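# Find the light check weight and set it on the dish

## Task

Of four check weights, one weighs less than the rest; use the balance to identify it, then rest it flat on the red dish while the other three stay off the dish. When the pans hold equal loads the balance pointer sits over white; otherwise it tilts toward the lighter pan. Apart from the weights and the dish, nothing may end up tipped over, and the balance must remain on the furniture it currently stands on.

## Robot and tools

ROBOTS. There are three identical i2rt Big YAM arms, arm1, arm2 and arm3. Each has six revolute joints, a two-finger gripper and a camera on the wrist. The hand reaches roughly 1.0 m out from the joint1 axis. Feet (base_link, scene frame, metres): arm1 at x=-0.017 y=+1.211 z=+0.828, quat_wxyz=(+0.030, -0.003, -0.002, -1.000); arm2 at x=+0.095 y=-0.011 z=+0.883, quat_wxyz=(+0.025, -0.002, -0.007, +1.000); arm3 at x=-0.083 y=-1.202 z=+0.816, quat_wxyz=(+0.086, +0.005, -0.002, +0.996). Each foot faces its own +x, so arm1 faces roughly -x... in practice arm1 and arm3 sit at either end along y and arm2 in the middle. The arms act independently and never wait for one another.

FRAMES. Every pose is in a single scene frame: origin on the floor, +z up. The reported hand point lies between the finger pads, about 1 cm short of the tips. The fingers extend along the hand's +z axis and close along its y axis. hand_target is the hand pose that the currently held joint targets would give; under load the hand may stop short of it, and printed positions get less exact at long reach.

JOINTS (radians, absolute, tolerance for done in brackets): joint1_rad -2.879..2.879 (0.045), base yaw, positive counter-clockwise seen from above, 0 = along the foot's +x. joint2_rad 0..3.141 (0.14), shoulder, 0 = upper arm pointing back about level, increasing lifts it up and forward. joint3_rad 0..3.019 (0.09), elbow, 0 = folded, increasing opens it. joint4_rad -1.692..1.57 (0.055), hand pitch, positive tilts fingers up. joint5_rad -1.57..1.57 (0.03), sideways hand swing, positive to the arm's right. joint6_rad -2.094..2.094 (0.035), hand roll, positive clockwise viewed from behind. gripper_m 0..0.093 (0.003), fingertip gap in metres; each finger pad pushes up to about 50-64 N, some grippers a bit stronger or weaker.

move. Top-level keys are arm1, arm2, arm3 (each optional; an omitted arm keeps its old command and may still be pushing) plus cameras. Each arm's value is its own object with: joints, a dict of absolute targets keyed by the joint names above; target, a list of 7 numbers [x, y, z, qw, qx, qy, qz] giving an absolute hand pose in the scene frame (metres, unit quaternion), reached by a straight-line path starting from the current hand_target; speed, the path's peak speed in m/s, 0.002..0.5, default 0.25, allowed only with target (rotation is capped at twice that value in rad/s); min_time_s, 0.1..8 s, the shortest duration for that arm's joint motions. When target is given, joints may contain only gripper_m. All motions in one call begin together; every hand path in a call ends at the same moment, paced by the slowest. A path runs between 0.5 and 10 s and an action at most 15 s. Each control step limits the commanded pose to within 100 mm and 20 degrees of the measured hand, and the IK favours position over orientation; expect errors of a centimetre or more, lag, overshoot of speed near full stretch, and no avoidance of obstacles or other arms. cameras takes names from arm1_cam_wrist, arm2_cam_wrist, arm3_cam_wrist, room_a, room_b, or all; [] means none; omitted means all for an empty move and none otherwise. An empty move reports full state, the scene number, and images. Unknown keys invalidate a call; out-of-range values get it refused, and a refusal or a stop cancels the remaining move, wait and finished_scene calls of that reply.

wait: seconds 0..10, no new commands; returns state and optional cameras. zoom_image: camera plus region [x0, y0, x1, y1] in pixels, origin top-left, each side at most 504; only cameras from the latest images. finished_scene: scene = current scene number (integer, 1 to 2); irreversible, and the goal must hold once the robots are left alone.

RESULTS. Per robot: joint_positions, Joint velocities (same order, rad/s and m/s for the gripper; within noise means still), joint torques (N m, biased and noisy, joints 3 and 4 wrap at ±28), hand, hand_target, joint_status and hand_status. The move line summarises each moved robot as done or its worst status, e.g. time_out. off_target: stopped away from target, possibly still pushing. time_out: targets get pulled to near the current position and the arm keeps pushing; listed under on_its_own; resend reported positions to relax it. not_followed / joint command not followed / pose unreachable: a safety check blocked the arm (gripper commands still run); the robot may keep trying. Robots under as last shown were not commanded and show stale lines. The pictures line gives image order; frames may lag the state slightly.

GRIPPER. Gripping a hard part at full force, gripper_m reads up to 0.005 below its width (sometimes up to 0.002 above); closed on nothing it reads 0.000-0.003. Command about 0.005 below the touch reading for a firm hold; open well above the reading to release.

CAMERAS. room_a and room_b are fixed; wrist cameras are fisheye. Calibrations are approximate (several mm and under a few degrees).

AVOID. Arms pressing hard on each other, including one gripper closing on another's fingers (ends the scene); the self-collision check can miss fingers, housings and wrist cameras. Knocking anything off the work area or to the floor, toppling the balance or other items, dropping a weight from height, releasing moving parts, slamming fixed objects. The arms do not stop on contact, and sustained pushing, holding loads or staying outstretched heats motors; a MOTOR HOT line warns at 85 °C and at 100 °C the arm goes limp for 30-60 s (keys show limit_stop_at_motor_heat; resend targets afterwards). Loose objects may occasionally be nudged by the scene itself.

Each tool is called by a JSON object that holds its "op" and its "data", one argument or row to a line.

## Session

{"op": "move", "data": {

}}

Scene clock: 0.00 s.
Joint torques (N m): no reading
Heat: arm1: hottest joint2_rad 35 °C; arm2: hottest joint2_rad 29 °C; arm3: hottest joint2_rad 34 °C.
Joint velocities: within noise
arm1.joint_positions: joint1_rad=+0.776 joint2_rad=+0.602 joint3_rad=+1.507 joint4_rad=-1.261 joint5_rad=+0.098 joint6_rad=+0.607 gripper_m=+0.09396
arm1.joint_status: not commanded
arm1.hand: x=-0.1701 y=+1.0660 z=+1.4453 quat_wxyz=(-0.349, -0.815, -0.066, +0.458) (m; scene frame)
arm1.hand_target: x=-0.1672 y=+1.0692 z=+1.4585 quat_wxyz=(-0.357, -0.807, -0.065, +0.467) (m; scene frame)
arm1.hand_status: not commanded
arm2.joint_positions: joint1_rad=+0.021 joint2_rad=+0.603 joint3_rad=+1.379 joint4_rad=-1.633 joint5_rad=-0.031 joint6_rad=+0.148 gripper_m=+0.09396
arm2.joint_status: not commanded
arm2.hand: x=-0.0901 y=-0.0176 z=+1.3638 quat_wxyz=(+0.028, +0.934, -0.076, -0.347) (m; scene frame)
arm2.hand_target: x=-0.0886 y=-0.0177 z=+1.3731 quat_wxyz=(+0.029, +0.930, -0.075, -0.358) (m; scene frame)
arm2.hand_status: not commanded
arm3.joint_positions: joint1_rad=+0.525 joint2_rad=+0.628 joint3_rad=+1.422 joint4_rad=-1.611 joint5_rad=-0.278 joint6_rad=-0.485 gripper_m=+0.09396
arm3.joint_status: not commanded
arm3.hand: x=-0.2389 y=-1.3139 z=+1.3216 quat_wxyz=(+0.100, +0.819, +0.423, -0.375) (m; scene frame)
arm3.hand_target: x=-0.2372 y=-1.3133 z=+1.3293 quat_wxyz=(+0.099, +0.815, +0.422, -0.384) (m; scene frame)
arm3.hand_status: not commanded
pictures: arm1_cam_wrist, arm2_cam_wrist, arm3_cam_wrist, room_a, room_b
camera_calibration:
arm1_cam_wrist: T_world_to_cam=[[-0.426578, 0.750242, -0.505142, -0.142259], [0.876534, 0.205232, -0.435395, 0.562627], [-0.22298, -0.628504, -0.74516, 1.8366], [0, 0, 0, 1]] pos_world=[-0.144322, 1.14557, 1.54166]
arm2_cam_wrist: T_world_to_cam=[[0.114776, 0.987548, -0.107587, 0.175562], [0.988832, -0.123942, -0.0827592, 0.205023], [-0.0950631, -0.0968864, -0.990745, 1.46502], [0, 0, 0, 1]] pos_world=[-0.0836141, -0.00602373, 1.48732]
arm3_cam_wrist: T_world_to_cam=[[-0.763962, 0.629021, 0.143855, 0.455582], [0.608574, 0.776494, -0.163383, 1.38403], [-0.214474, -0.0372722, -0.976018, 1.31615], [0, 0, 0, 1]] pos_world=[-0.211956, -1.3122, 1.44517]

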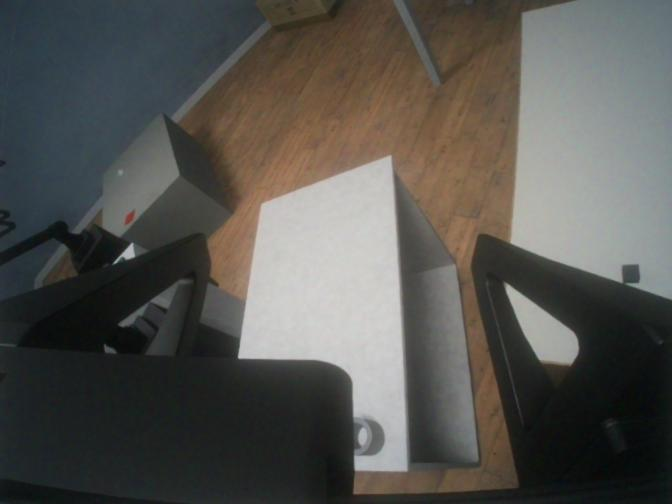

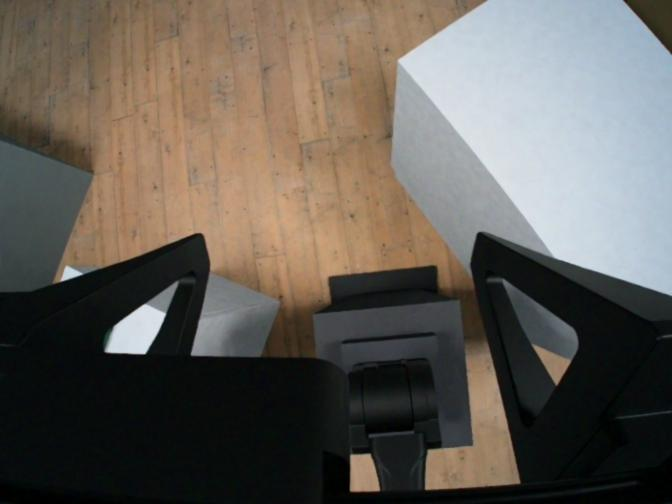

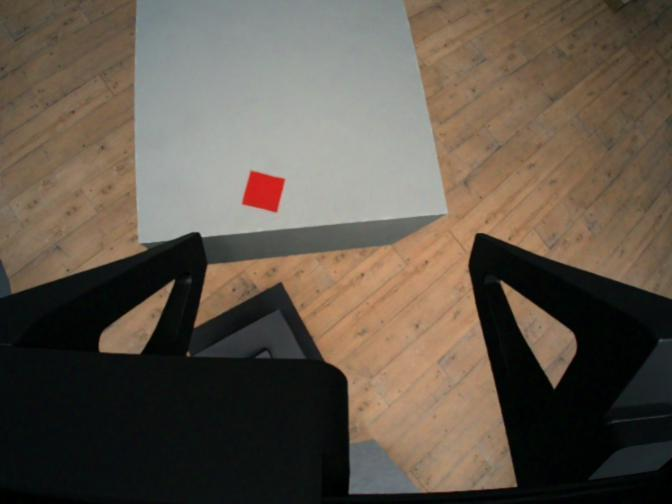

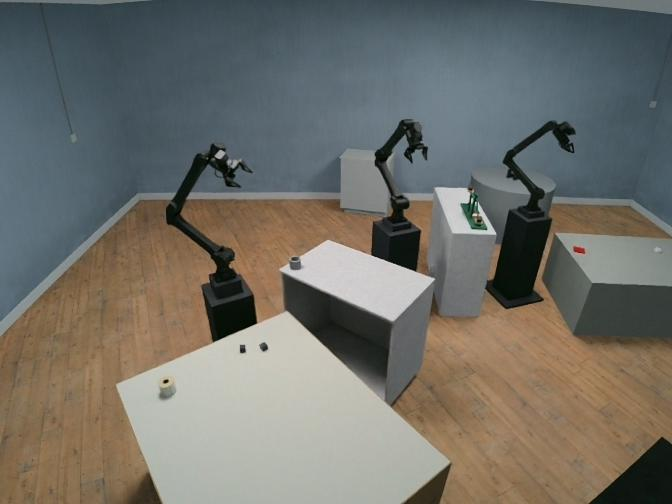

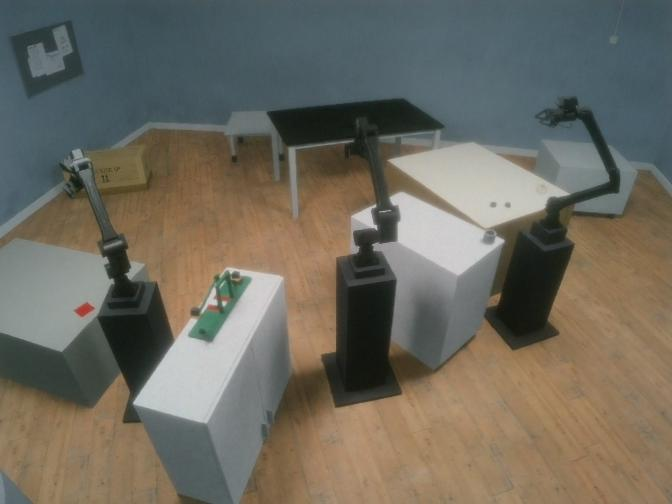

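{"op": "zoom_image", "data": {
  "camera": "room_b",
  "region": [170, 250, 270, 350]
}}

{"op": "zoom_image", "data": {
  "camera": "room_a",
  "region": [440, 170, 520, 250]
}}

Scaled by 5.040 from the camera's 672x504 image, which has a finer 960x720 frame.

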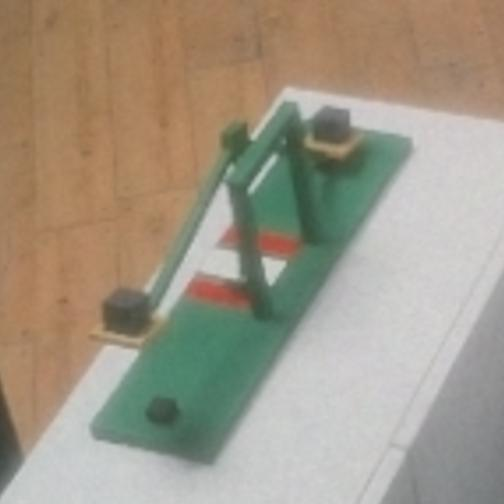

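Scaled by 6.300 from the camera's 672x504 image, which has a finer 960x720 frame.

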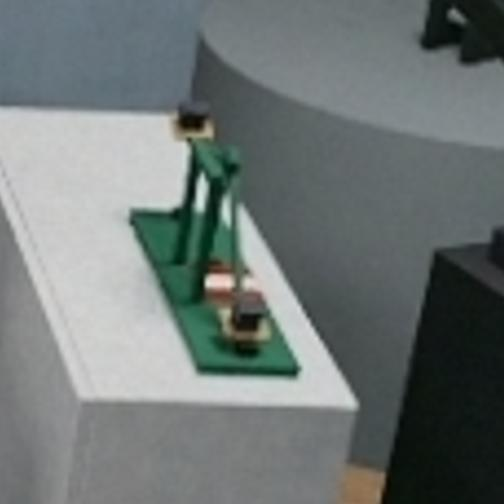

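{"op": "move", "data": {
  "arm3": {"joints":{"joint1_rad":-2.29,"joint2_rad":0.95,"joint3_rad":1.5,"joint4_rad":-1.4,"joint5_rad":0,"joint6_rad":0},"min_time_s":2},
  "cameras": ["arm3_cam_wrist"]
}}

{"op": "zoom_image", "data": {
  "camera": "arm3_cam_wrist",
  "region": [180, 0, 580, 300]
}}

Scene clock: 3.23 s.
Joint torques (N m): arm1=[-0.26 3.02 9.94 2.06 0.12 -0.15] | arm2=[1.44 2.32 10.73 1.76 -0.04 0.08] | arm3=[-1.67 -3.96 11.55 2.11 0.13 0.06]
Heat: arm1: hottest joint2_rad 35 °C; arm2: hottest joint2_rad 29 °C; arm3: hottest joint2_rad 34 °C.
move: arm3 done
Joint velocities: within noise
arm1, arm2: as last shown
arm3.joint_positions: joint1_rad=-2.283 joint2_rad=+0.940 joint3_rad=+1.453 joint4_rad=-1.413 joint5_rad=-0.003 joint6_rad=-0.009 gripper_m=+0.09398
arm3.joint_status: all done
arm3.hand: x=+0.1839 y=-0.9884 z=+1.2845 quat_wxyz=(-0.306, +0.321, -0.889, -0.115) (m; scene frame)
arm3.hand_target: x=+0.1907 y=-0.9870 z=+1.3063 quat_wxyz=(-0.329, +0.311, -0.883, -0.122) (m; scene frame)
arm3.hand_status: not commanded
pictures: arm3_cam_wrist
camera_calibration:
arm3_cam_wrist: T_world_to_cam=[[0.634818, -0.772525, -0.0145379, -0.859847], [-0.772193, -0.633665, -0.0467706, -0.421714], [0.0269193, 0.0409169, -0.9988, 1.44493], [0, 0, 0, 1]] pos_world=[0.181306, -0.9906, 1.41097]

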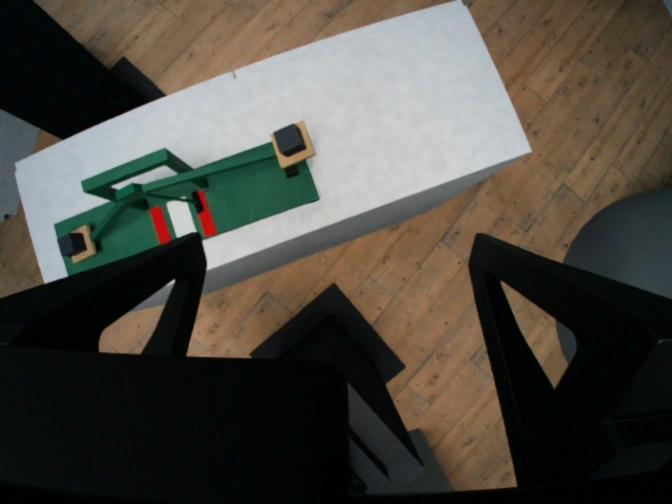

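Scaled by 1.260 from the camera's 672x504 image, which has a finer 960x720 frame.

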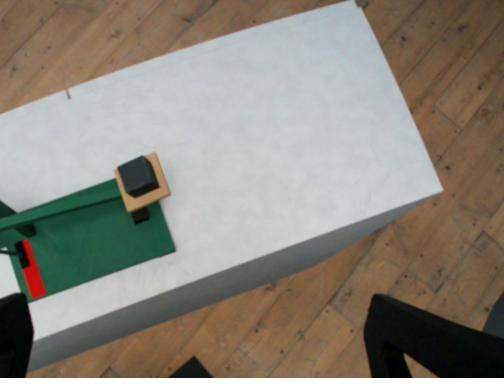

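{"op": "move", "data": {
  "arm3": {"target":[0.245,-0.862,1.055,0.2284,-0.4543,0.8525,0.1217],"speed":0.3},
  "cameras": ["arm3_cam_wrist"]
}}

{"op": "zoom_image", "data": {
  "camera": "arm3_cam_wrist",
  "region": [220, 20, 480, 280]
}}

Scene clock: 5.53 s.
Joint torques (N m): arm1=[-0.32 2.9 9.98 2.22 0.1 -0.14] | arm2=[1.44 2.14 10.74 1.77 -0.02 0.09] | arm3=[-0.38 -9.7 9.25 1.87 -0.17 -0.18]
Heat: arm1: hottest joint2_rad 35 °C; arm2: hottest joint2_rad 29 °C; arm3: hottest joint2_rad 34 °C.
move: arm3 done
Joint velocities: within noise
arm1, arm2: as last shown
arm3.joint_positions: joint1_rad=-2.202 joint2_rad=+1.251 joint3_rad=+1.105 joint4_rad=-0.916 joint5_rad=-0.090 joint6_rad=-0.174 gripper_m=+0.09398
arm3.joint_status: not commanded
arm3.hand: x=+0.2436 y=-0.8688 z=+1.0553 quat_wxyz=(-0.225, +0.447, -0.857, -0.119) (m; scene frame)
arm3.hand_target: x=+0.2449 y=-0.8621 z=+1.0550 quat_wxyz=(-0.228, +0.454, -0.852, -0.122) (m; scene frame)
arm3.hand_status: done (0.007 m and 1.1 deg from the pose sent, 0.269 m and 18.2 deg at the start)
pictures: arm3_cam_wrist
camera_calibration:
arm3_cam_wrist: T_world_to_cam=[[0.815199, -0.579101, -0.00962564, -0.689827], [-0.575168, -0.811392, 0.104043, -0.672096], [-0.0680615, -0.0792792, -0.994526, 1.12377], [0, 0, 0, 1]] pos_world=[0.252263, -0.855721, 1.1809]

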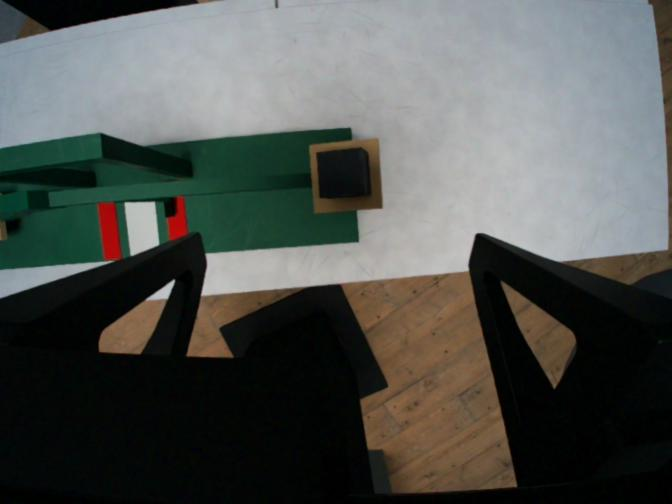

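Scaled by 1.938 from the camera's 672x504 image, which has a finer 960x720 frame.

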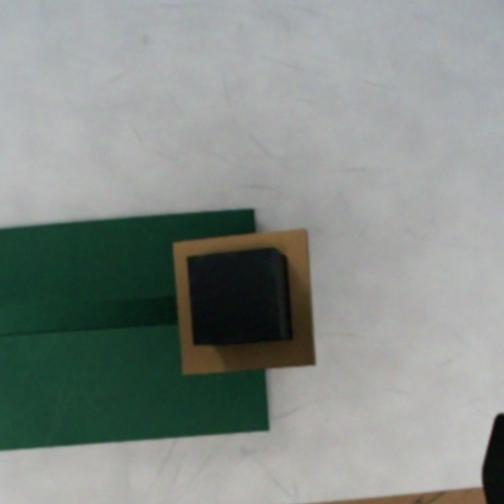

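{"op": "move", "data": {
  "arm3": {"target":[0.269,-0.822,0.935,0.2284,-0.4543,0.8525,0.1217],"speed":0.12,"joints":{"gripper_m":0.064}},
  "cameras": ["arm3_cam_wrist"]
}}

Scene clock: 7.73 s.
Joint torques (N m): arm1=[0.15 2.84 9.99 2.21 0.13 -0.17] | arm2=[1.38 2.26 10.8 1.78 -0.03 0.08] | arm3=[-0.32 -11.4 8.01 1.89 0.08 0.05]
Heat: arm1: hottest joint2_rad 35 °C; arm2: hottest joint2_rad 29 °C; arm3: hottest joint2_rad 34 °C.
move: arm3 off_target
Joint velocities: within noise
arm1, arm2: as last shown
arm3.joint_positions: joint1_rad=-2.178 joint2_rad=+1.462 joint3_rad=+0.999 joint4_rad=-0.578 joint5_rad=-0.084 joint6_rad=-0.170 gripper_m=+0.06411
arm3.joint_status: all done
arm3.hand: x=+0.2698 y=-0.8262 z=+0.9452 quat_wxyz=(-0.234, +0.455, -0.851, -0.123) (m; scene frame)
arm3.hand_target: x=+0.2688 y=-0.8222 z=+0.9352 quat_wxyz=(-0.228, +0.454, -0.852, -0.122) (m; scene frame)
arm3.hand_status: off_target (0.011 m and 0.7 deg from the pose sent, 0.132 m and 1.1 deg at the start)
pictures: arm3_cam_wrist
camera_calibration:
arm3_cam_wrist: T_world_to_cam=[[0.825533, -0.564348, -0.00250357, -0.684933], [-0.562129, -0.822665, 0.0850444, -0.605882], [-0.0500542, -0.0687997, -0.996374, 1.02498], [0, 0, 0, 1]] pos_world=[0.276155, -0.81446, 1.07107]

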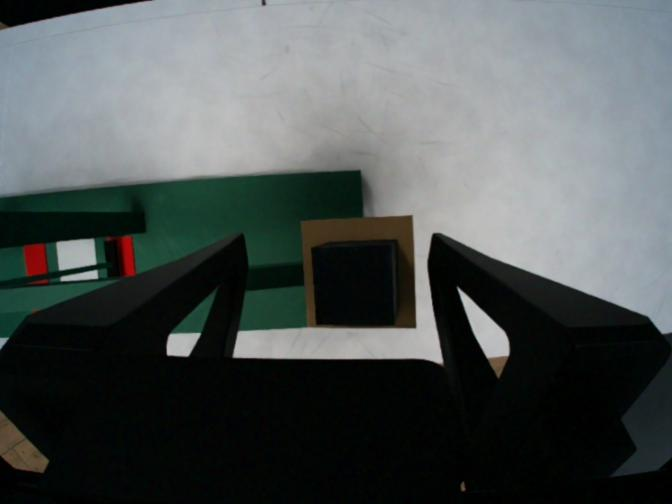

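{"op": "move", "data": {
  "arm3": {"target":[0.268,-0.833,0.921,0.2284,-0.4543,0.8525,0.1217],"speed":0.06},
  "cameras": ["arm3_cam_wrist"]
}}

{"op": "zoom_image", "data": {
  "camera": "arm3_cam_wrist",
  "region": [220, 150, 460, 390]
}}

Scene clock: 9.03 s.
Joint torques (N m): arm1=[-0.5 2.61 9.94 2.14 0.04 -0.14] | arm2=[1.55 2.26 10.78 1.8 -0.03 0.08] | arm3=[-1.61 -11.34 7.56 1.85 -0.16 -0.1]
Heat: arm1: hottest joint2_rad 35 °C; arm2: hottest joint2_rad 29 °C; arm3: hottest joint2_rad 34 °C.
move: arm3 off_target
Joint velocities: within noise
arm1, arm2: as last shown
arm3.joint_positions: joint1_rad=-2.180 joint2_rad=+1.462 joint3_rad=+0.960 joint4_rad=-0.538 joint5_rad=-0.086 joint6_rad=-0.170 gripper_m=+0.06411
arm3.joint_status: not commanded
arm3.hand: x=+0.2652 y=-0.8309 z=+0.9323 quat_wxyz=(-0.234, +0.454, -0.850, -0.124) (m; scene frame)
arm3.hand_target: x=+0.2677 y=-0.8332 z=+0.9212 quat_wxyz=(-0.228, +0.454, -0.852, -0.122) (m; scene frame)
arm3.hand_status: off_target (0.012 m and 0.8 deg from the pose sent, 0.025 m and 0.7 deg at the start)
pictures: arm3_cam_wrist
camera_calibration:
arm3_cam_wrist: T_world_to_cam=[[0.825653, -0.56416, -0.00446707, -0.681793], [-0.561908, -0.823015, 0.0830972, -0.609774], [-0.0505566, -0.0660994, -0.996531, 1.01406], [0, 0, 0, 1]] pos_world=[0.271556, -0.819465, 1.05817]

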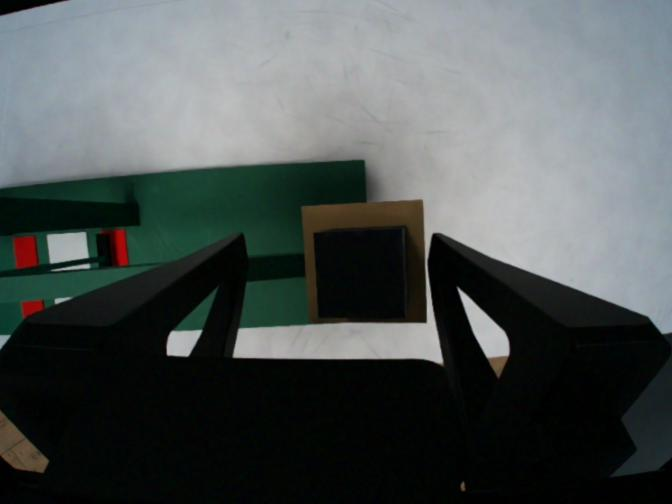

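Scaled by 2.100 from the camera's 672x504 image, which has a finer 960x720 frame.

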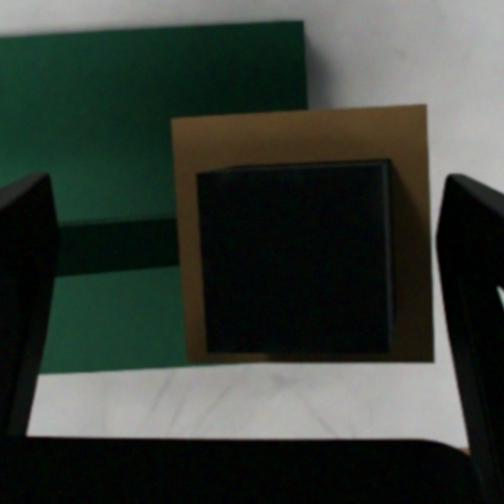

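{"op": "move", "data": {
  "arm3": {"target":[0.275,-0.838,0.920,0.2284,-0.4543,0.8525,0.1217],"speed":0.06}
}}

{"op": "move", "data": {
  "arm3": {"joints":{"gripper_m":0.036}},
  "cameras": ["arm3_cam_wrist"]
}}

{"op": "move", "data": {
  "arm3": {"joints":{"gripper_m":0.021}},
  "cameras": ["arm3_cam_wrist"]
}}

Scene clock: 10.20 s.
Joint torques (N m): arm1=[-0.67 3.02 10.03 2.21 0.07 -0.15] | arm2=[1.61 2.32 10.73 1.7 -0.04 0.09] | arm3=[-1.55 -11.11 7.79 1.91 -0.18 -0.18]
Heat: arm1: hottest joint2_rad 35 °C; arm2: hottest joint3_rad 30 °C; arm3: hottest joint2_rad 35 °C.
move: arm3 off_target
Joint velocities: within noise
arm1, arm2: as last shown
arm3.joint_positions: joint1_rad=-2.201 joint2_rad=+1.462 joint3_rad=+0.960 joint4_rad=-0.538 joint5_rad=-0.096 joint6_rad=-0.185 gripper_m=+0.06411
arm3.joint_status: not commanded
arm3.hand: x=+0.2719 y=-0.8373 z=+0.9323 quat_wxyz=(-0.235, +0.452, -0.851, -0.124) (m; scene frame)
arm3.hand_target: x=+0.2747 y=-0.8383 z=+0.9202 quat_wxyz=(-0.228, +0.454, -0.853, -0.122) (m; scene frame)
arm3.hand_status: off_target (0.013 m and 0.9 deg from the pose sent, 0.017 m and 0.8 deg at the start)
pictures: none

Scene clock: 10.80 s.
Joint torques (N m): arm1=[0.09 3.25 9.85 2.14 0.07 -0.13] | arm2=[1.61 2.26 10.78 1.77 -0.04 0.08] | arm3=[-1.61 -10.99 7.77 1.91 -0.17 -0.13]
Heat: arm1: hottest joint2_rad 35 °C; arm2: hottest joint3_rad 30 °C; arm3: hottest joint2_rad 35 °C.
move: arm3 done
Joint velocities: within noise
arm1, arm2: as last shown
arm3.joint_positions: joint1_rad=-2.201 joint2_rad=+1.462 joint3_rad=+0.960 joint4_rad=-0.538 joint5_rad=-0.096 joint6_rad=-0.185 gripper_m=+0.03620
arm3.joint_status: all done
arm3.hand: x=+0.2719 y=-0.8373 z=+0.9323 quat_wxyz=(-0.235, +0.452, -0.851, -0.124) (m; scene frame)
arm3.hand_target: x=+0.2747 y=-0.8384 z=+0.9202 quat_wxyz=(-0.228, +0.454, -0.853, -0.122) (m; scene frame)
arm3.hand_status: not commanded
pictures: arm3_cam_wrist
camera_calibration:
arm3_cam_wrist: T_world_to_cam=[[0.82321, -0.567711, -0.00547189, -0.692373], [-0.565459, -0.820731, 0.0815881, -0.607002], [-0.0508094, -0.06407, -0.996651, 1.01594], [0, 0, 0, 1]] pos_world=[0.278352, -0.826162, 1.05827]

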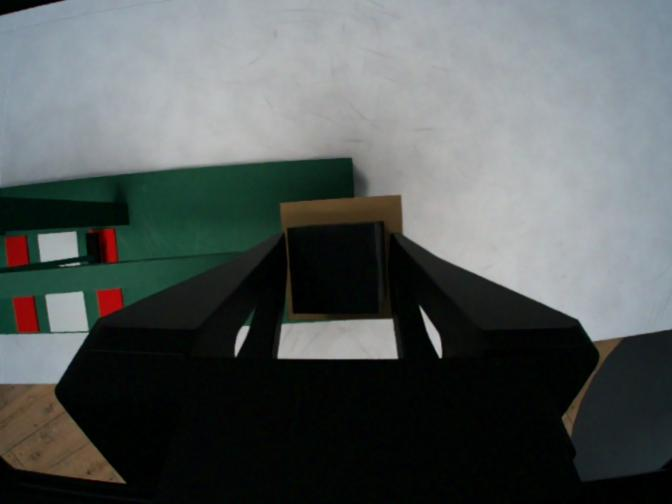

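Scene clock: 11.27 s.
Joint torques (N m): arm1=[-0.15 2.67 9.99 2.13 0.08 -0.16] | arm2=[1.44 1.9 10.77 1.7 -0.04 0.09] | arm3=[-1.67 -10.99 7.76 1.91 -0.1 -0.12]
Heat: arm1: hottest joint2_rad 35 °C; arm2: hottest joint3_rad 30 °C; arm3: hottest joint2_rad 35 °C.
move: arm3 off_target
Joint velocities: within noise
arm1, arm2: as last shown
arm3.joint_positions: joint1_rad=-2.201 joint2_rad=+1.462 joint3_rad=+0.960 joint4_rad=-0.538 joint5_rad=-0.098 joint6_rad=-0.185 gripper_m=+0.02940
arm3.joint_status: gripper_m off_target (ended at +0.02942, target +0.02100)
arm3.hand: x=+0.2717 y=-0.8372 z=+0.9324 quat_wxyz=(-0.235, +0.453, -0.851, -0.125) (m; scene frame)
arm3.hand_target: x=+0.2747 y=-0.8384 z=+0.9202 quat_wxyz=(-0.228, +0.454, -0.853, -0.122) (m; scene frame)
arm3.hand_status: not commanded
pictures: arm3_cam_wrist
camera_calibration:
arm3_cam_wrist: T_world_to_cam=[[0.823844, -0.566778, -0.00660387, -0.690445], [-0.56447, -0.821436, 0.0813355, -0.607568], [-0.0515238, -0.06328, -0.996665, 1.0168], [0, 0, 0, 1]] pos_world=[0.278254, -0.826065, 1.05827]

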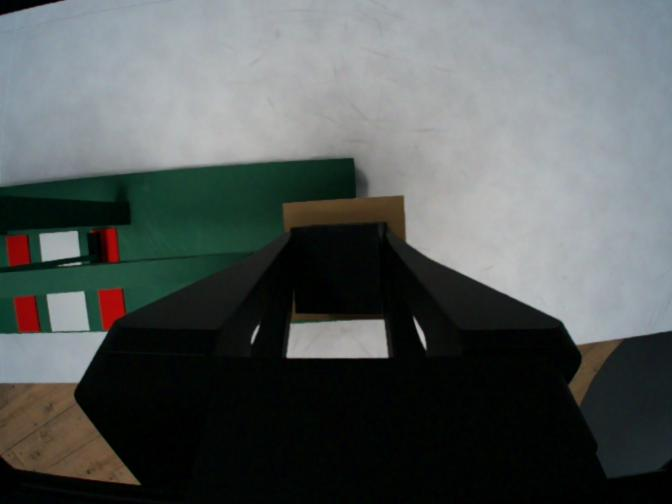

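{"op": "move", "data": {
  "arm3": {"target":[0.270,-0.838,1.06,0.2284,-0.4543,0.8525,0.1217],"speed":0.15}
}}

{"op": "move", "data": {
  "arm3": {"joints":{"joint1_rad":1.09,"joint2_rad":1.1,"joint3_rad":1.2,"joint4_rad":-1.3,"joint5_rad":0,"joint6_rad":0},"min_time_s":2.8},
  "cameras": ["arm3_cam_wrist","room_b"]
}}

Scene clock: 13.23 s.
Joint torques (N m): arm1=[0.03 2.84 9.91 2.11 0.11 -0.14] | arm2=[1.44 2.55 10.77 1.74 -0.03 0.08] | arm3=[-0.56 -12.92 12.63 1.16 0.05 -0.03]
Heat: arm1: hottest joint2_rad 35 °C; arm2: hottest joint3_rad 30 °C; arm3: hottest joint2_rad 35 °C.
move: arm3 off_target
Joint velocities: within noise
arm1.joint_positions: joint1_rad=+0.776 joint2_rad=+0.602 joint3_rad=+1.507 joint4_rad=-1.261 joint5_rad=+0.098 joint6_rad=+0.607 gripper_m=+0.09396
arm1.joint_status: not commanded
arm1.hand: x=-0.1701 y=+1.0660 z=+1.4453 quat_wxyz=(-0.349, -0.815, -0.066, +0.458) (m; scene frame)
arm1.hand_target: x=-0.1672 y=+1.0692 z=+1.4585 quat_wxyz=(-0.357, -0.807, -0.065, +0.467) (m; scene frame)
arm1.hand_status: not commanded
arm2.joint_positions: joint1_rad=+0.021 joint2_rad=+0.603 joint3_rad=+1.379 joint4_rad=-1.633 joint5_rad=-0.031 joint6_rad=+0.148 gripper_m=+0.09396
arm2.joint_status: not commanded
arm2.hand: x=-0.0901 y=-0.0176 z=+1.3638 quat_wxyz=(+0.028, +0.934, -0.076, -0.347) (m; scene frame)
arm2.hand_target: x=-0.0886 y=-0.0177 z=+1.3731 quat_wxyz=(+0.029, +0.930, -0.075, -0.358) (m; scene frame)
arm2.hand_status: not commanded
arm3.joint_positions: joint1_rad=-2.201 joint2_rad=+1.359 joint3_rad=+1.150 joint4_rad=-0.903 joint5_rad=-0.096 joint6_rad=-0.185 gripper_m=+0.02940
arm3.joint_status: not commanded
arm3.hand: x=+0.2611 y=-0.8492 z=+1.0292 quat_wxyz=(-0.201, +0.455, -0.860, -0.115) (m; scene frame)
arm3.hand_target: x=+0.2690 y=-0.8391 z=+1.0600 quat_wxyz=(-0.228, +0.454, -0.853, -0.122) (m; scene frame)
arm3.hand_status: off_target (0.034 m and 3.3 deg from the pose sent, 0.128 m and 0.9 deg at the start)
pictures: none

Scene clock: 16.53 s.
Joint torques (N m): arm1=[-0.15 2.61 9.98 2.19 0.1 -0.14] | arm2=[1.67 2.26 10.76 1.77 -0.02 0.09] | arm3=[-0.73 -9.23 12.3 0.81 0.15 0.07]
Heat: arm1: hottest joint3_rad 36 °C; arm2: hottest joint3_rad 31 °C; arm3: hottest joint2_rad 35 °C.
move: arm3 done
Joint velocities: within noise
arm1, arm2: as last shown
arm3.joint_positions: joint1_rad=+1.084 joint2_rad=+1.115 joint3_rad=+1.150 joint4_rad=-1.293 joint5_rad=-0.003 joint6_rad=-0.009 gripper_m=+0.02940
arm3.joint_status: all done
arm3.hand: x=-0.3095 y=-1.4992 z=+1.0948 quat_wxyz=(+0.065, +0.884, +0.440, -0.142) (m; scene frame)
arm3.hand_target: x=-0.3117 y=-1.5054 z=+1.1226 quat_wxyz=(+0.077, +0.880, +0.437, -0.168) (m; scene frame)
arm3.hand_status: not commanded
pictures: arm3_cam_wrist, room_b
camera_calibration:
arm3_cam_wrist: T_world_to_cam=[[-0.790456, 0.612487, 0.00630406, 0.668431], [0.585624, 0.75269, 0.300836, 0.982848], [0.179513, 0.241489, -0.953655, 1.58815], [0, 0, 0, 1]] pos_world=[-0.332308, -1.53271, 1.21466]

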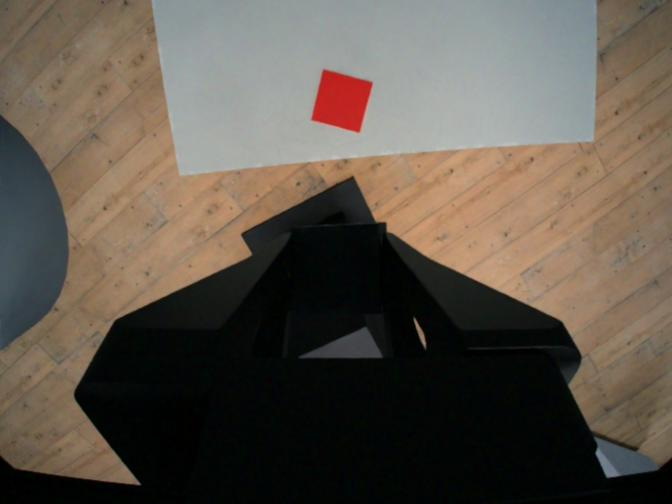

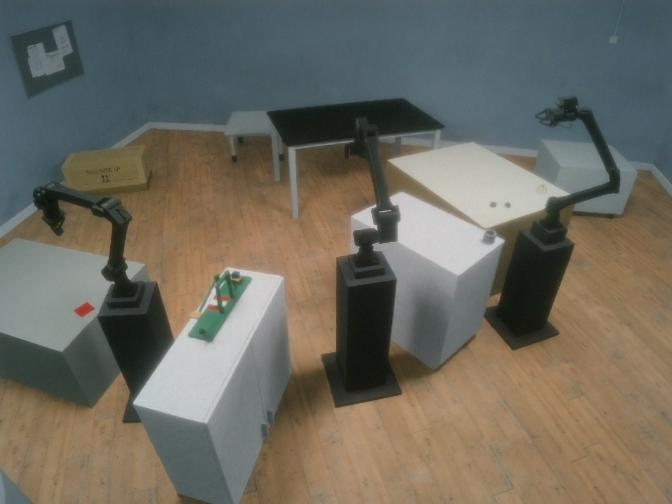

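{"op": "move", "data": {
  "arm3": {"target":[-0.36,-1.545,0.80,0.1134,0.8682,0.4233,-0.2327],"speed":0.25},
  "cameras": ["arm3_cam_wrist","room_b"]
}}

Scene clock: 19.37 s.
Joint torques (N m): arm1=[-0.26 2.78 9.94 2.1 0.1 -0.12] | arm2=[1.32 2.32 10.74 1.77 -0.05 0.08] | arm3=[-1.96 -10.29 6.26 1.96 -0.09 -0.09]
Heat: arm1: hottest joint3_rad 36 °C; arm2: hottest joint3_rad 32 °C; arm3: hottest joint2_rad 35 °C.
move: arm3 done
Joint velocities: within noise
arm1, arm2: as last shown
arm3.joint_positions: joint1_rad=+1.066 joint2_rad=+1.566 joint3_rad=+0.628 joint4_rad=-0.117 joint5_rad=-0.017 joint6_rad=-0.009 gripper_m=+0.02940
arm3.joint_status: not commanded
arm3.hand: x=-0.3547 y=-1.5431 z=+0.8026 quat_wxyz=(+0.112, +0.868, +0.425, -0.230) (m; scene frame)
arm3.hand_target: x=-0.3600 y=-1.5448 z=+0.8000 quat_wxyz=(+0.113, +0.868, +0.423, -0.233) (m; scene frame)
arm3.hand_status: done (0.006 m and 0.4 deg from the pose sent, 0.303 m and 12.0 deg at the start)
pictures: arm3_cam_wrist, room_b
camera_calibration:
arm3_cam_wrist: T_world_to_cam=[[-0.783502, 0.62136, -0.00595771, 0.687461], [0.61763, 0.77978, 0.102353, 1.34272], [0.068244, 0.0765144, -0.99473, 1.06726], [0, 0, 0, 1]] pos_world=[-0.36351, -1.55585, 0.9283]

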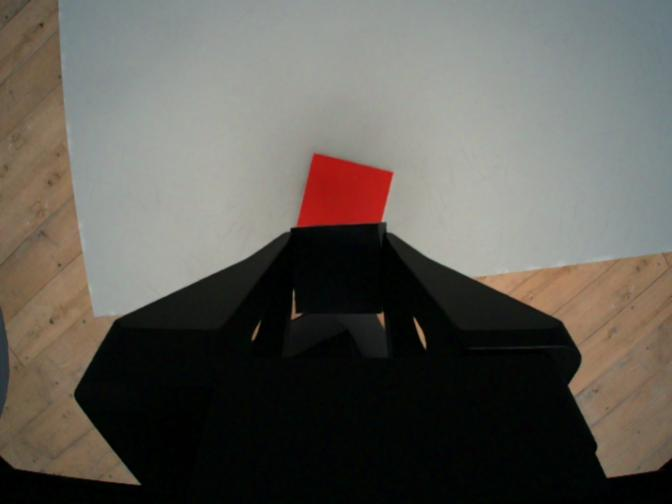

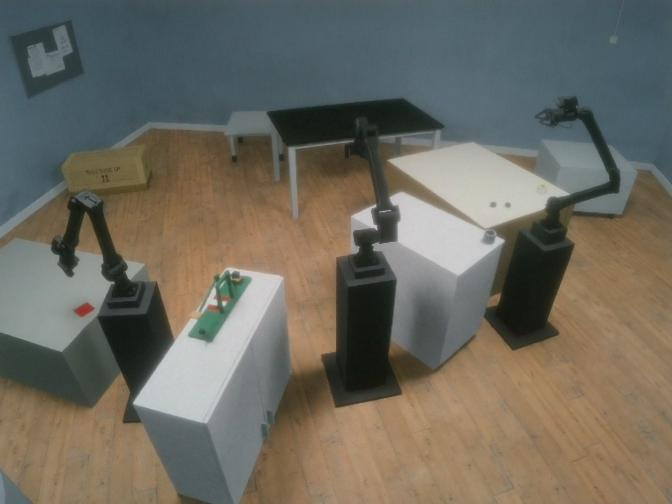

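{"op": "move", "data": {
  "arm3": {"target":[-0.376,-1.566,0.59,0.1134,0.8682,0.4233,-0.2327],"speed":0.2},
  "cameras": ["arm3_cam_wrist","room_b"]
}}

{"op": "zoom_image", "data": {
  "camera": "room_b",
  "region": [40, 220, 140, 320]
}}

Scene clock: 21.73 s.
Joint torques (N m): arm1=[-0.21 2.73 9.98 2.15 0.11 -0.16] | arm2=[1.44 2.14 10.76 1.74 -0.03 0.09] | arm3=[-1.32 -14.45 2.54 2 0.07 -0.02]
Heat: arm1: hottest joint3_rad 36 °C; arm2: hottest joint3_rad 32 °C; arm3: hottest joint2_rad 35 °C.
move: arm3 done
Joint velocities: within noise
arm1, arm2: as last shown
arm3.joint_positions: joint1_rad=+1.066 joint2_rad=+2.273 joint3_rad=+0.761 joint4_rad=+0.454 joint5_rad=-0.017 joint6_rad=-0.009 gripper_m=+0.02940
arm3.joint_status: not commanded
arm3.hand: x=-0.3730 y=-1.5624 z=+0.5951 quat_wxyz=(+0.112, +0.869, +0.425, -0.229) (m; scene frame)
arm3.hand_target: x=-0.3760 y=-1.5658 z=+0.5901 quat_wxyz=(+0.113, +0.868, +0.423, -0.233) (m; scene frame)
arm3.hand_status: done (0.007 m and 0.6 deg from the pose sent, 0.215 m and 0.4 deg at the start)
pictures: arm3_cam_wrist, room_b
camera_calibration:
arm3_cam_wrist: T_world_to_cam=[[-0.783469, 0.621402, -0.00601385, 0.684026], [0.617459, 0.779518, 0.105335, 1.38807], [0.070143, 0.078813, -0.994419, 0.867544], [0, 0, 0, 1]] pos_world=[-0.382013, -1.57545, 0.720605]

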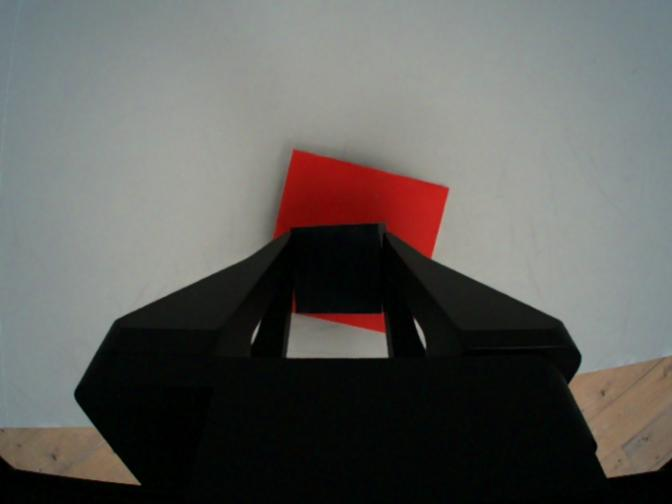

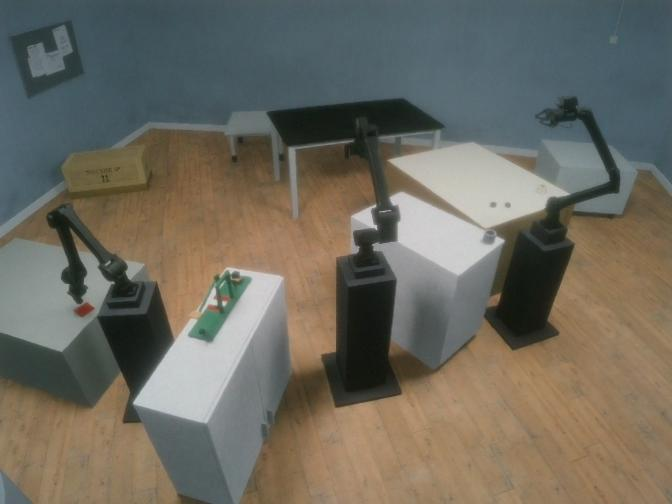

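Scaled by 5.040 from the camera's 672x504 image, which has a finer 960x720 frame.

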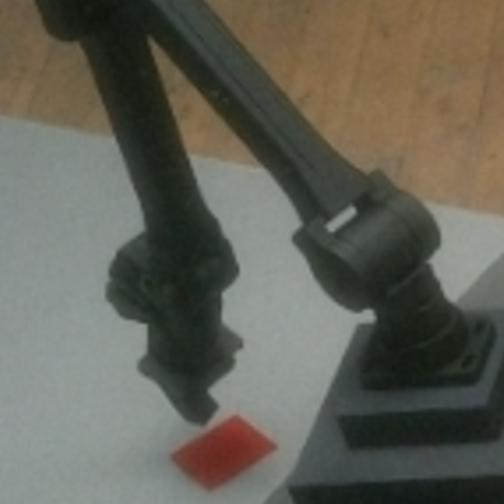

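{"op": "move", "data": {
  "arm3": {"target":[-0.378,-1.563,0.54,0.1134,0.8682,0.4233,-0.2327],"speed":0.08}
}}

{"op": "move", "data": {
  "arm3": {"target":[-0.378,-1.563,0.528,0.1134,0.8682,0.4233,-0.2327],"speed":0.03}
}}

{"op": "move", "data": {
  "arm3": {"target":[-0.378,-1.563,0.521,0.1134,0.8682,0.4233,-0.2327],"speed":0.03},
  "cameras": ["arm3_cam_wrist","room_b"]
}}

{"op": "zoom_image", "data": {
  "camera": "arm3_cam_wrist",
  "region": [220, 140, 470, 390]
}}

Scene clock: 23.57 s.
Joint torques (N m): arm1=[0.03 2.84 9.89 2.09 0.1 -0.18] | arm2=[1.55 2.08 10.74 1.81 -0.02 0.09] | arm3=[-1.9 -14.62 1.68 2.02 -0.08 -0.08]
Heat: arm1: hottest joint3_rad 37 °C; arm2: hottest joint3_rad 32 °C; arm3: hottest joint2_rad 35 °C.
move: arm3 done
Joint velocities: within noise
arm1, arm2: as last shown
arm3.joint_positions: joint1_rad=+1.066 joint2_rad=+2.426 joint3_rad=+0.830 joint4_rad=+0.545 joint5_rad=-0.017 joint6_rad=-0.009 gripper_m=+0.02940
arm3.joint_status: not commanded
arm3.hand: x=-0.3753 y=-1.5644 z=+0.5473 quat_wxyz=(+0.113, +0.868, +0.425, -0.231) (m; scene frame)
arm3.hand_target: x=-0.3779 y=-1.5628 z=+0.5401 quat_wxyz=(+0.113, +0.868, +0.423, -0.233) (m; scene frame)
arm3.hand_status: done (0.008 m and 0.2 deg from the pose sent, 0.055 m and 0.6 deg at the start)
pictures: none

Scene clock: 24.57 s.
Joint torques (N m): arm1=[-0.26 3.19 9.95 2.17 0.09 -0.11] | arm2=[1.55 2.37 10.8 1.77 -0.02 0.1] | arm3=[-1.9 -14.15 1.66 2.02 -0.07 -0.09]
Heat: arm1: hottest joint3_rad 37 °C; arm2: hottest joint3_rad 33 °C; arm3: hottest joint2_rad 35 °C.
move: arm3 off_target
Joint velocities: within noise
arm1, arm2: as last shown
arm3.joint_positions: joint1_rad=+1.066 joint2_rad=+2.453 joint3_rad=+0.847 joint4_rad=+0.563 joint5_rad=-0.017 joint6_rad=-0.009 gripper_m=+0.02940
arm3.joint_status: not commanded
arm3.hand: x=-0.3775 y=-1.5670 z=+0.5395 quat_wxyz=(+0.115, +0.867, +0.424, -0.235) (m; scene frame)
arm3.hand_target: x=-0.3778 y=-1.5627 z=+0.5283 quat_wxyz=(+0.113, +0.868, +0.423, -0.233) (m; scene frame)
arm3.hand_status: off_target (0.012 m and 0.3 deg from the pose sent, 0.020 m and 0.2 deg at the start)
pictures: none

Scene clock: 25.53 s.
Joint torques (N m): arm1=[-0.32 2.78 9.85 2.26 0.1 -0.17] | arm2=[1.44 2.26 10.74 1.73 -0.01 0.09] | arm3=[-1.9 -13.45 1.88 1.8 -0.06 -0.07]
Heat: arm1: hottest joint3_rad 37 °C; arm2: hottest joint3_rad 33 °C; arm3: hottest joint2_rad 35 °C.
move: arm3 off_target
Joint velocities: within noise
arm1, arm2: as last shown
arm3.joint_positions: joint1_rad=+1.066 joint2_rad=+2.460 joint3_rad=+0.854 joint4_rad=+0.578 joint5_rad=-0.017 joint6_rad=-0.009 gripper_m=+0.02940
arm3.joint_status: not commanded
arm3.hand: x=-0.3804 y=-1.5706 z=+0.5392 quat_wxyz=(+0.118, +0.865, +0.423, -0.242) (m; scene frame)
arm3.hand_target: x=-0.3775 y=-1.5624 z=+0.5218 quat_wxyz=(+0.113, +0.868, +0.423, -0.233) (m; scene frame)
arm3.hand_status: off_target (0.020 m and 1.2 deg from the pose sent, 0.019 m and 0.3 deg at the start)
pictures: arm3_cam_wrist, room_b
camera_calibration:
arm3_cam_wrist: T_world_to_cam=[[-0.783744, 0.621057, -0.00576382, 0.682251], [0.618967, 0.781804, 0.075251, 1.42529], [0.0512414, 0.0554099, -0.997148, 0.77068], [0, 0, 0, 1]] pos_world=[-0.386985, -1.58072, 0.66516]

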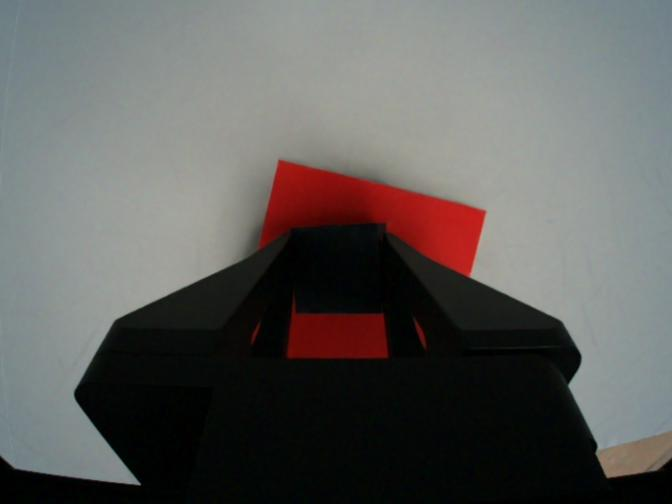

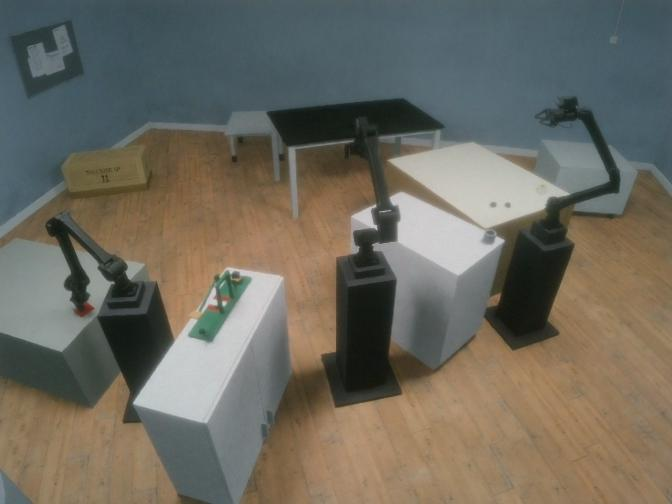

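Scaled by 2.016 from the camera's 672x504 image, which has a finer 960x720 frame.

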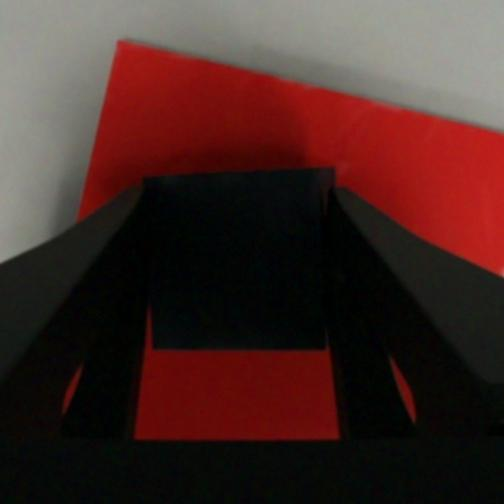

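{"op": "move", "data": {
  "arm3": {"target":[-0.379,-1.566,0.534,0.1134,0.8682,0.4233,-0.2327],"speed":0.04}
}}

{"op": "move", "data": {
  "arm3": {"joints":{"gripper_m":0.038}},
  "cameras": ["arm3_cam_wrist"]
}}

Scene clock: 26.67 s.
Joint torques (N m): arm1=[-0.5 2.67 9.85 2.1 0.08 -0.14] | arm2=[1.67 2.32 10.76 1.83 -0.03 0.09] | arm3=[-1.55 -16.15 1.13 0.84 -0.02 -0.05]
Heat: arm1: hottest joint3_rad 37 °C; arm2: hottest joint3_rad 33 °C; arm3: hottest joint2_rad 35 °C.
move: arm3 done
Joint velocities: within noise
arm1, arm2: as last shown
arm3.joint_positions: joint1_rad=+1.066 joint2_rad=+2.460 joint3_rad=+0.854 joint4_rad=+0.577 joint5_rad=-0.017 joint6_rad=-0.009 gripper_m=+0.02940
arm3.joint_status: not commanded
arm3.hand: x=-0.3802 y=-1.5704 z=+0.5390 quat_wxyz=(+0.118, +0.865, +0.423, -0.241) (m; scene frame)
arm3.hand_target: x=-0.3789 y=-1.5658 z=+0.5340 quat_wxyz=(+0.113, +0.868, +0.423, -0.233) (m; scene frame)
arm3.hand_status: done (0.007 m and 1.1 deg from the pose sent, 0.007 m and 1.2 deg at the start)
pictures: none

Scene clock: 27.23 s.
Joint torques (N m): arm1=[-0.32 2.84 9.88 2.09 0.1 -0.11] | arm2=[1.44 2.43 10.69 1.8 -0.02 0.08] | arm3=[-1.73 -16.03 1.06 1.13 -0.03 -0.06]
Heat: arm1: hottest joint3_rad 37 °C; arm2: hottest joint3_rad 33 °C; arm3: hottest joint2_rad 35 °C.
move: arm3 done
Joint velocities: within noise
arm1.joint_positions: joint1_rad=+0.776 joint2_rad=+0.602 joint3_rad=+1.507 joint4_rad=-1.261 joint5_rad=+0.098 joint6_rad=+0.607 gripper_m=+0.09396
arm1.joint_status: not commanded
arm1.hand: x=-0.1701 y=+1.0660 z=+1.4453 quat_wxyz=(-0.349, -0.815, -0.066, +0.458) (m; scene frame)
arm1.hand_target: x=-0.1672 y=+1.0692 z=+1.4585 quat_wxyz=(-0.357, -0.807, -0.065, +0.467) (m; scene frame)
arm1.hand_status: not commanded
arm2.joint_positions: joint1_rad=+0.021 joint2_rad=+0.603 joint3_rad=+1.379 joint4_rad=-1.633 joint5_rad=-0.031 joint6_rad=+0.148 gripper_m=+0.09396
arm2.joint_status: not commanded
arm2.hand: x=-0.0901 y=-0.0176 z=+1.3638 quat_wxyz=(+0.028, +0.934, -0.076, -0.347) (m; scene frame)
arm2.hand_target: x=-0.0886 y=-0.0177 z=+1.3731 quat_wxyz=(+0.029, +0.930, -0.075, -0.358) (m; scene frame)
arm2.hand_status: not commanded
arm3.joint_positions: joint1_rad=+1.066 joint2_rad=+2.460 joint3_rad=+0.854 joint4_rad=+0.570 joint5_rad=-0.017 joint6_rad=-0.009 gripper_m=+0.03789
arm3.joint_status: all done
arm3.hand: x=-0.3793 y=-1.5693 z=+0.5381 quat_wxyz=(+0.116, +0.866, +0.424, -0.238) (m; scene frame)
arm3.hand_target: x=-0.3789 y=-1.5659 z=+0.5340 quat_wxyz=(+0.113, +0.868, +0.423, -0.233) (m; scene frame)
arm3.hand_status: not commanded
pictures: arm3_cam_wrist
camera_calibration:
arm3_cam_wrist: T_world_to_cam=[[-0.783711, 0.621098, -0.00584846, 0.682319], [0.618565, 0.7813, 0.0833524, 1.41834], [0.0563394, 0.0617065, -0.996503, 0.780935], [0, 0, 0, 1]] pos_world=[-0.386593, -1.58012, 0.663972]

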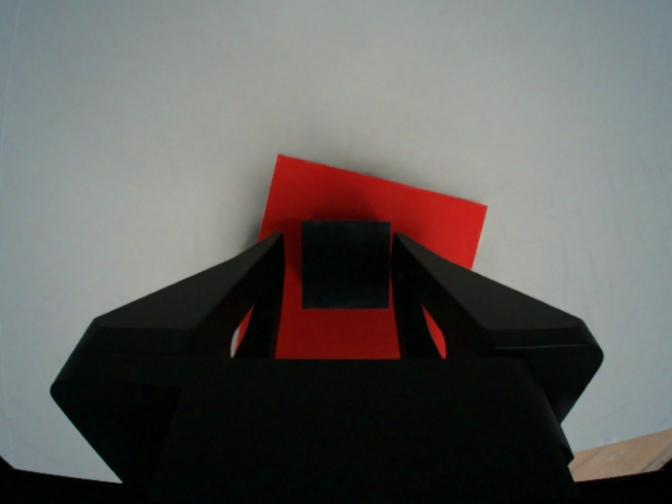

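{"op": "move", "data": {
  "arm3": {"joints":{"gripper_m":0.062}}
}}

{"op": "move", "data": {
  "arm3": {"target":[-0.345,-1.515,0.66,0.1134,0.8682,0.4233,-0.2327],"speed":0.12},
  "cameras": ["arm3_cam_wrist","room_b","room_a"]
}}

{"op": "zoom_image", "data": {
  "camera": "arm3_cam_wrist",
  "region": [220, 40, 480, 300]
}}

{"op": "zoom_image", "data": {
  "camera": "room_b",
  "region": [40, 240, 270, 350]
}}

Scene clock: 28.03 s.
Joint torques (N m): arm1=[-0.26 2.61 10.03 2.21 0.1 -0.17] | arm2=[1.55 2.32 10.8 1.78 -0.03 0.09] | arm3=[-1.61 -16.03 1.07 1.11 -0.02 -0.05]
Heat: arm1: hottest joint3_rad 37 °C; arm2: hottest joint3_rad 33 °C; arm3: hottest joint2_rad 35 °C.
move: arm3 done
Joint velocities: within noise
arm1, arm2: as last shown
arm3.joint_positions: joint1_rad=+1.066 joint2_rad=+2.460 joint3_rad=+0.854 joint4_rad=+0.570 joint5_rad=-0.017 joint6_rad=-0.009 gripper_m=+0.06182
arm3.joint_status: all done
arm3.hand: x=-0.3793 y=-1.5693 z=+0.5381 quat_wxyz=(+0.116, +0.866, +0.424, -0.238) (m; scene frame)
arm3.hand_target: x=-0.3789 y=-1.5659 z=+0.5340 quat_wxyz=(+0.113, +0.868, +0.423, -0.233) (m; scene frame)
arm3.hand_status: not commanded
pictures: none

Scene clock: 29.97 s.
Joint torques (N m): arm1=[-0.44 2.78 9.96 2.21 0.09 -0.11] | arm2=[1.32 2.32 10.69 1.81 -0.03 0.09] | arm3=[-1.96 -14.21 1.16 1.03 -0.09 -0.12]
Heat: arm1: hottest joint3_rad 37 °C; arm2: hottest joint3_rad 33 °C; arm3: hottest joint2_rad 35 °C.
move: arm3 done
Joint velocities: within noise
arm1, arm2: as last shown
arm3.joint_positions: joint1_rad=+1.048 joint2_rad=+2.048 joint3_rad=+0.556 joint4_rad=+0.446 joint5_rad=-0.026 joint6_rad=-0.020 gripper_m=+0.06190
arm3.joint_status: not commanded
arm3.hand: x=-0.3445 y=-1.5187 z=+0.6572 quat_wxyz=(+0.115, +0.868, +0.423, -0.234) (m; scene frame)
arm3.hand_target: x=-0.3449 y=-1.5151 z=+0.6599 quat_wxyz=(+0.113, +0.868, +0.423, -0.233) (m; scene frame)
arm3.hand_status: done (0.005 m and 0.2 deg from the pose sent, 0.138 m and 0.8 deg at the start)
pictures: arm3_cam_wrist, room_a, room_b
camera_calibration:
arm3_cam_wrist: T_world_to_cam=[[-0.781413, 0.623962, -0.00803078, 0.685478], [0.620703, 0.778526, 0.0928726, 1.33767], [0.0642012, 0.0675872, -0.995646, 0.905659], [0, 0, 0, 1]] pos_world=[-0.352801, -1.53034, 0.782987]

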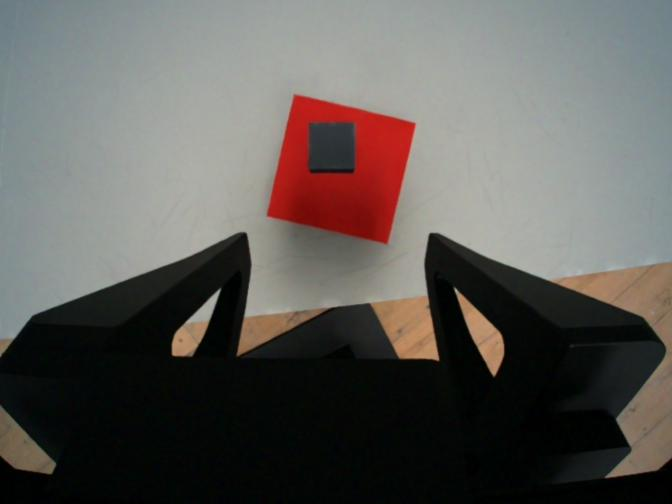

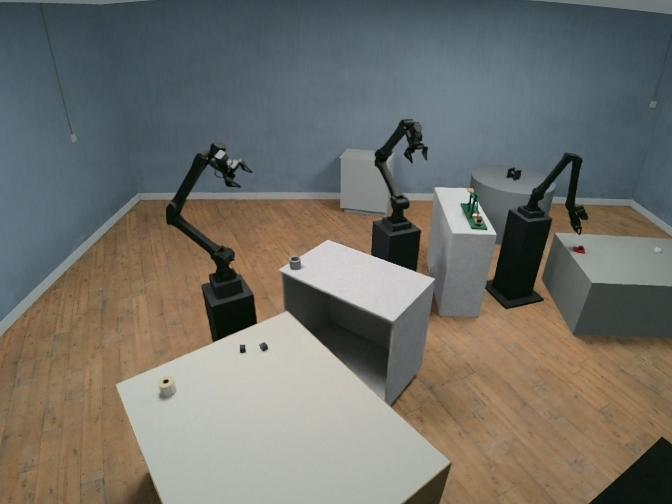

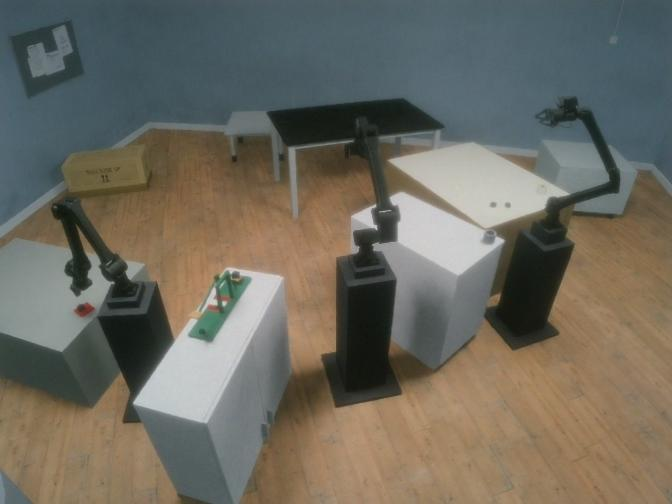

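Scaled by 1.938 from the camera's 672x504 image, which has a finer 960x720 frame.

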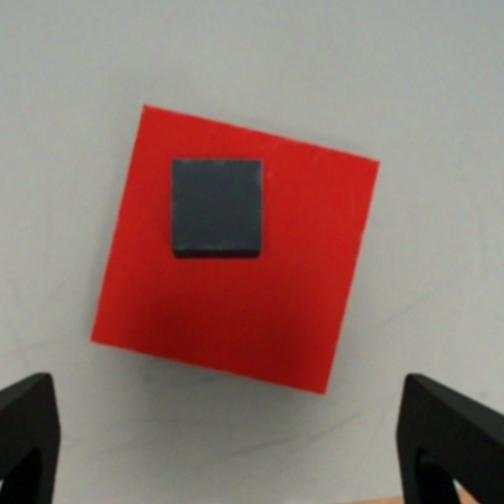

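Scaled by 2.191 from the camera's 672x504 image, which has a finer 960x720 frame.

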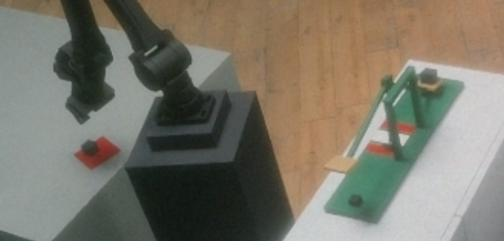

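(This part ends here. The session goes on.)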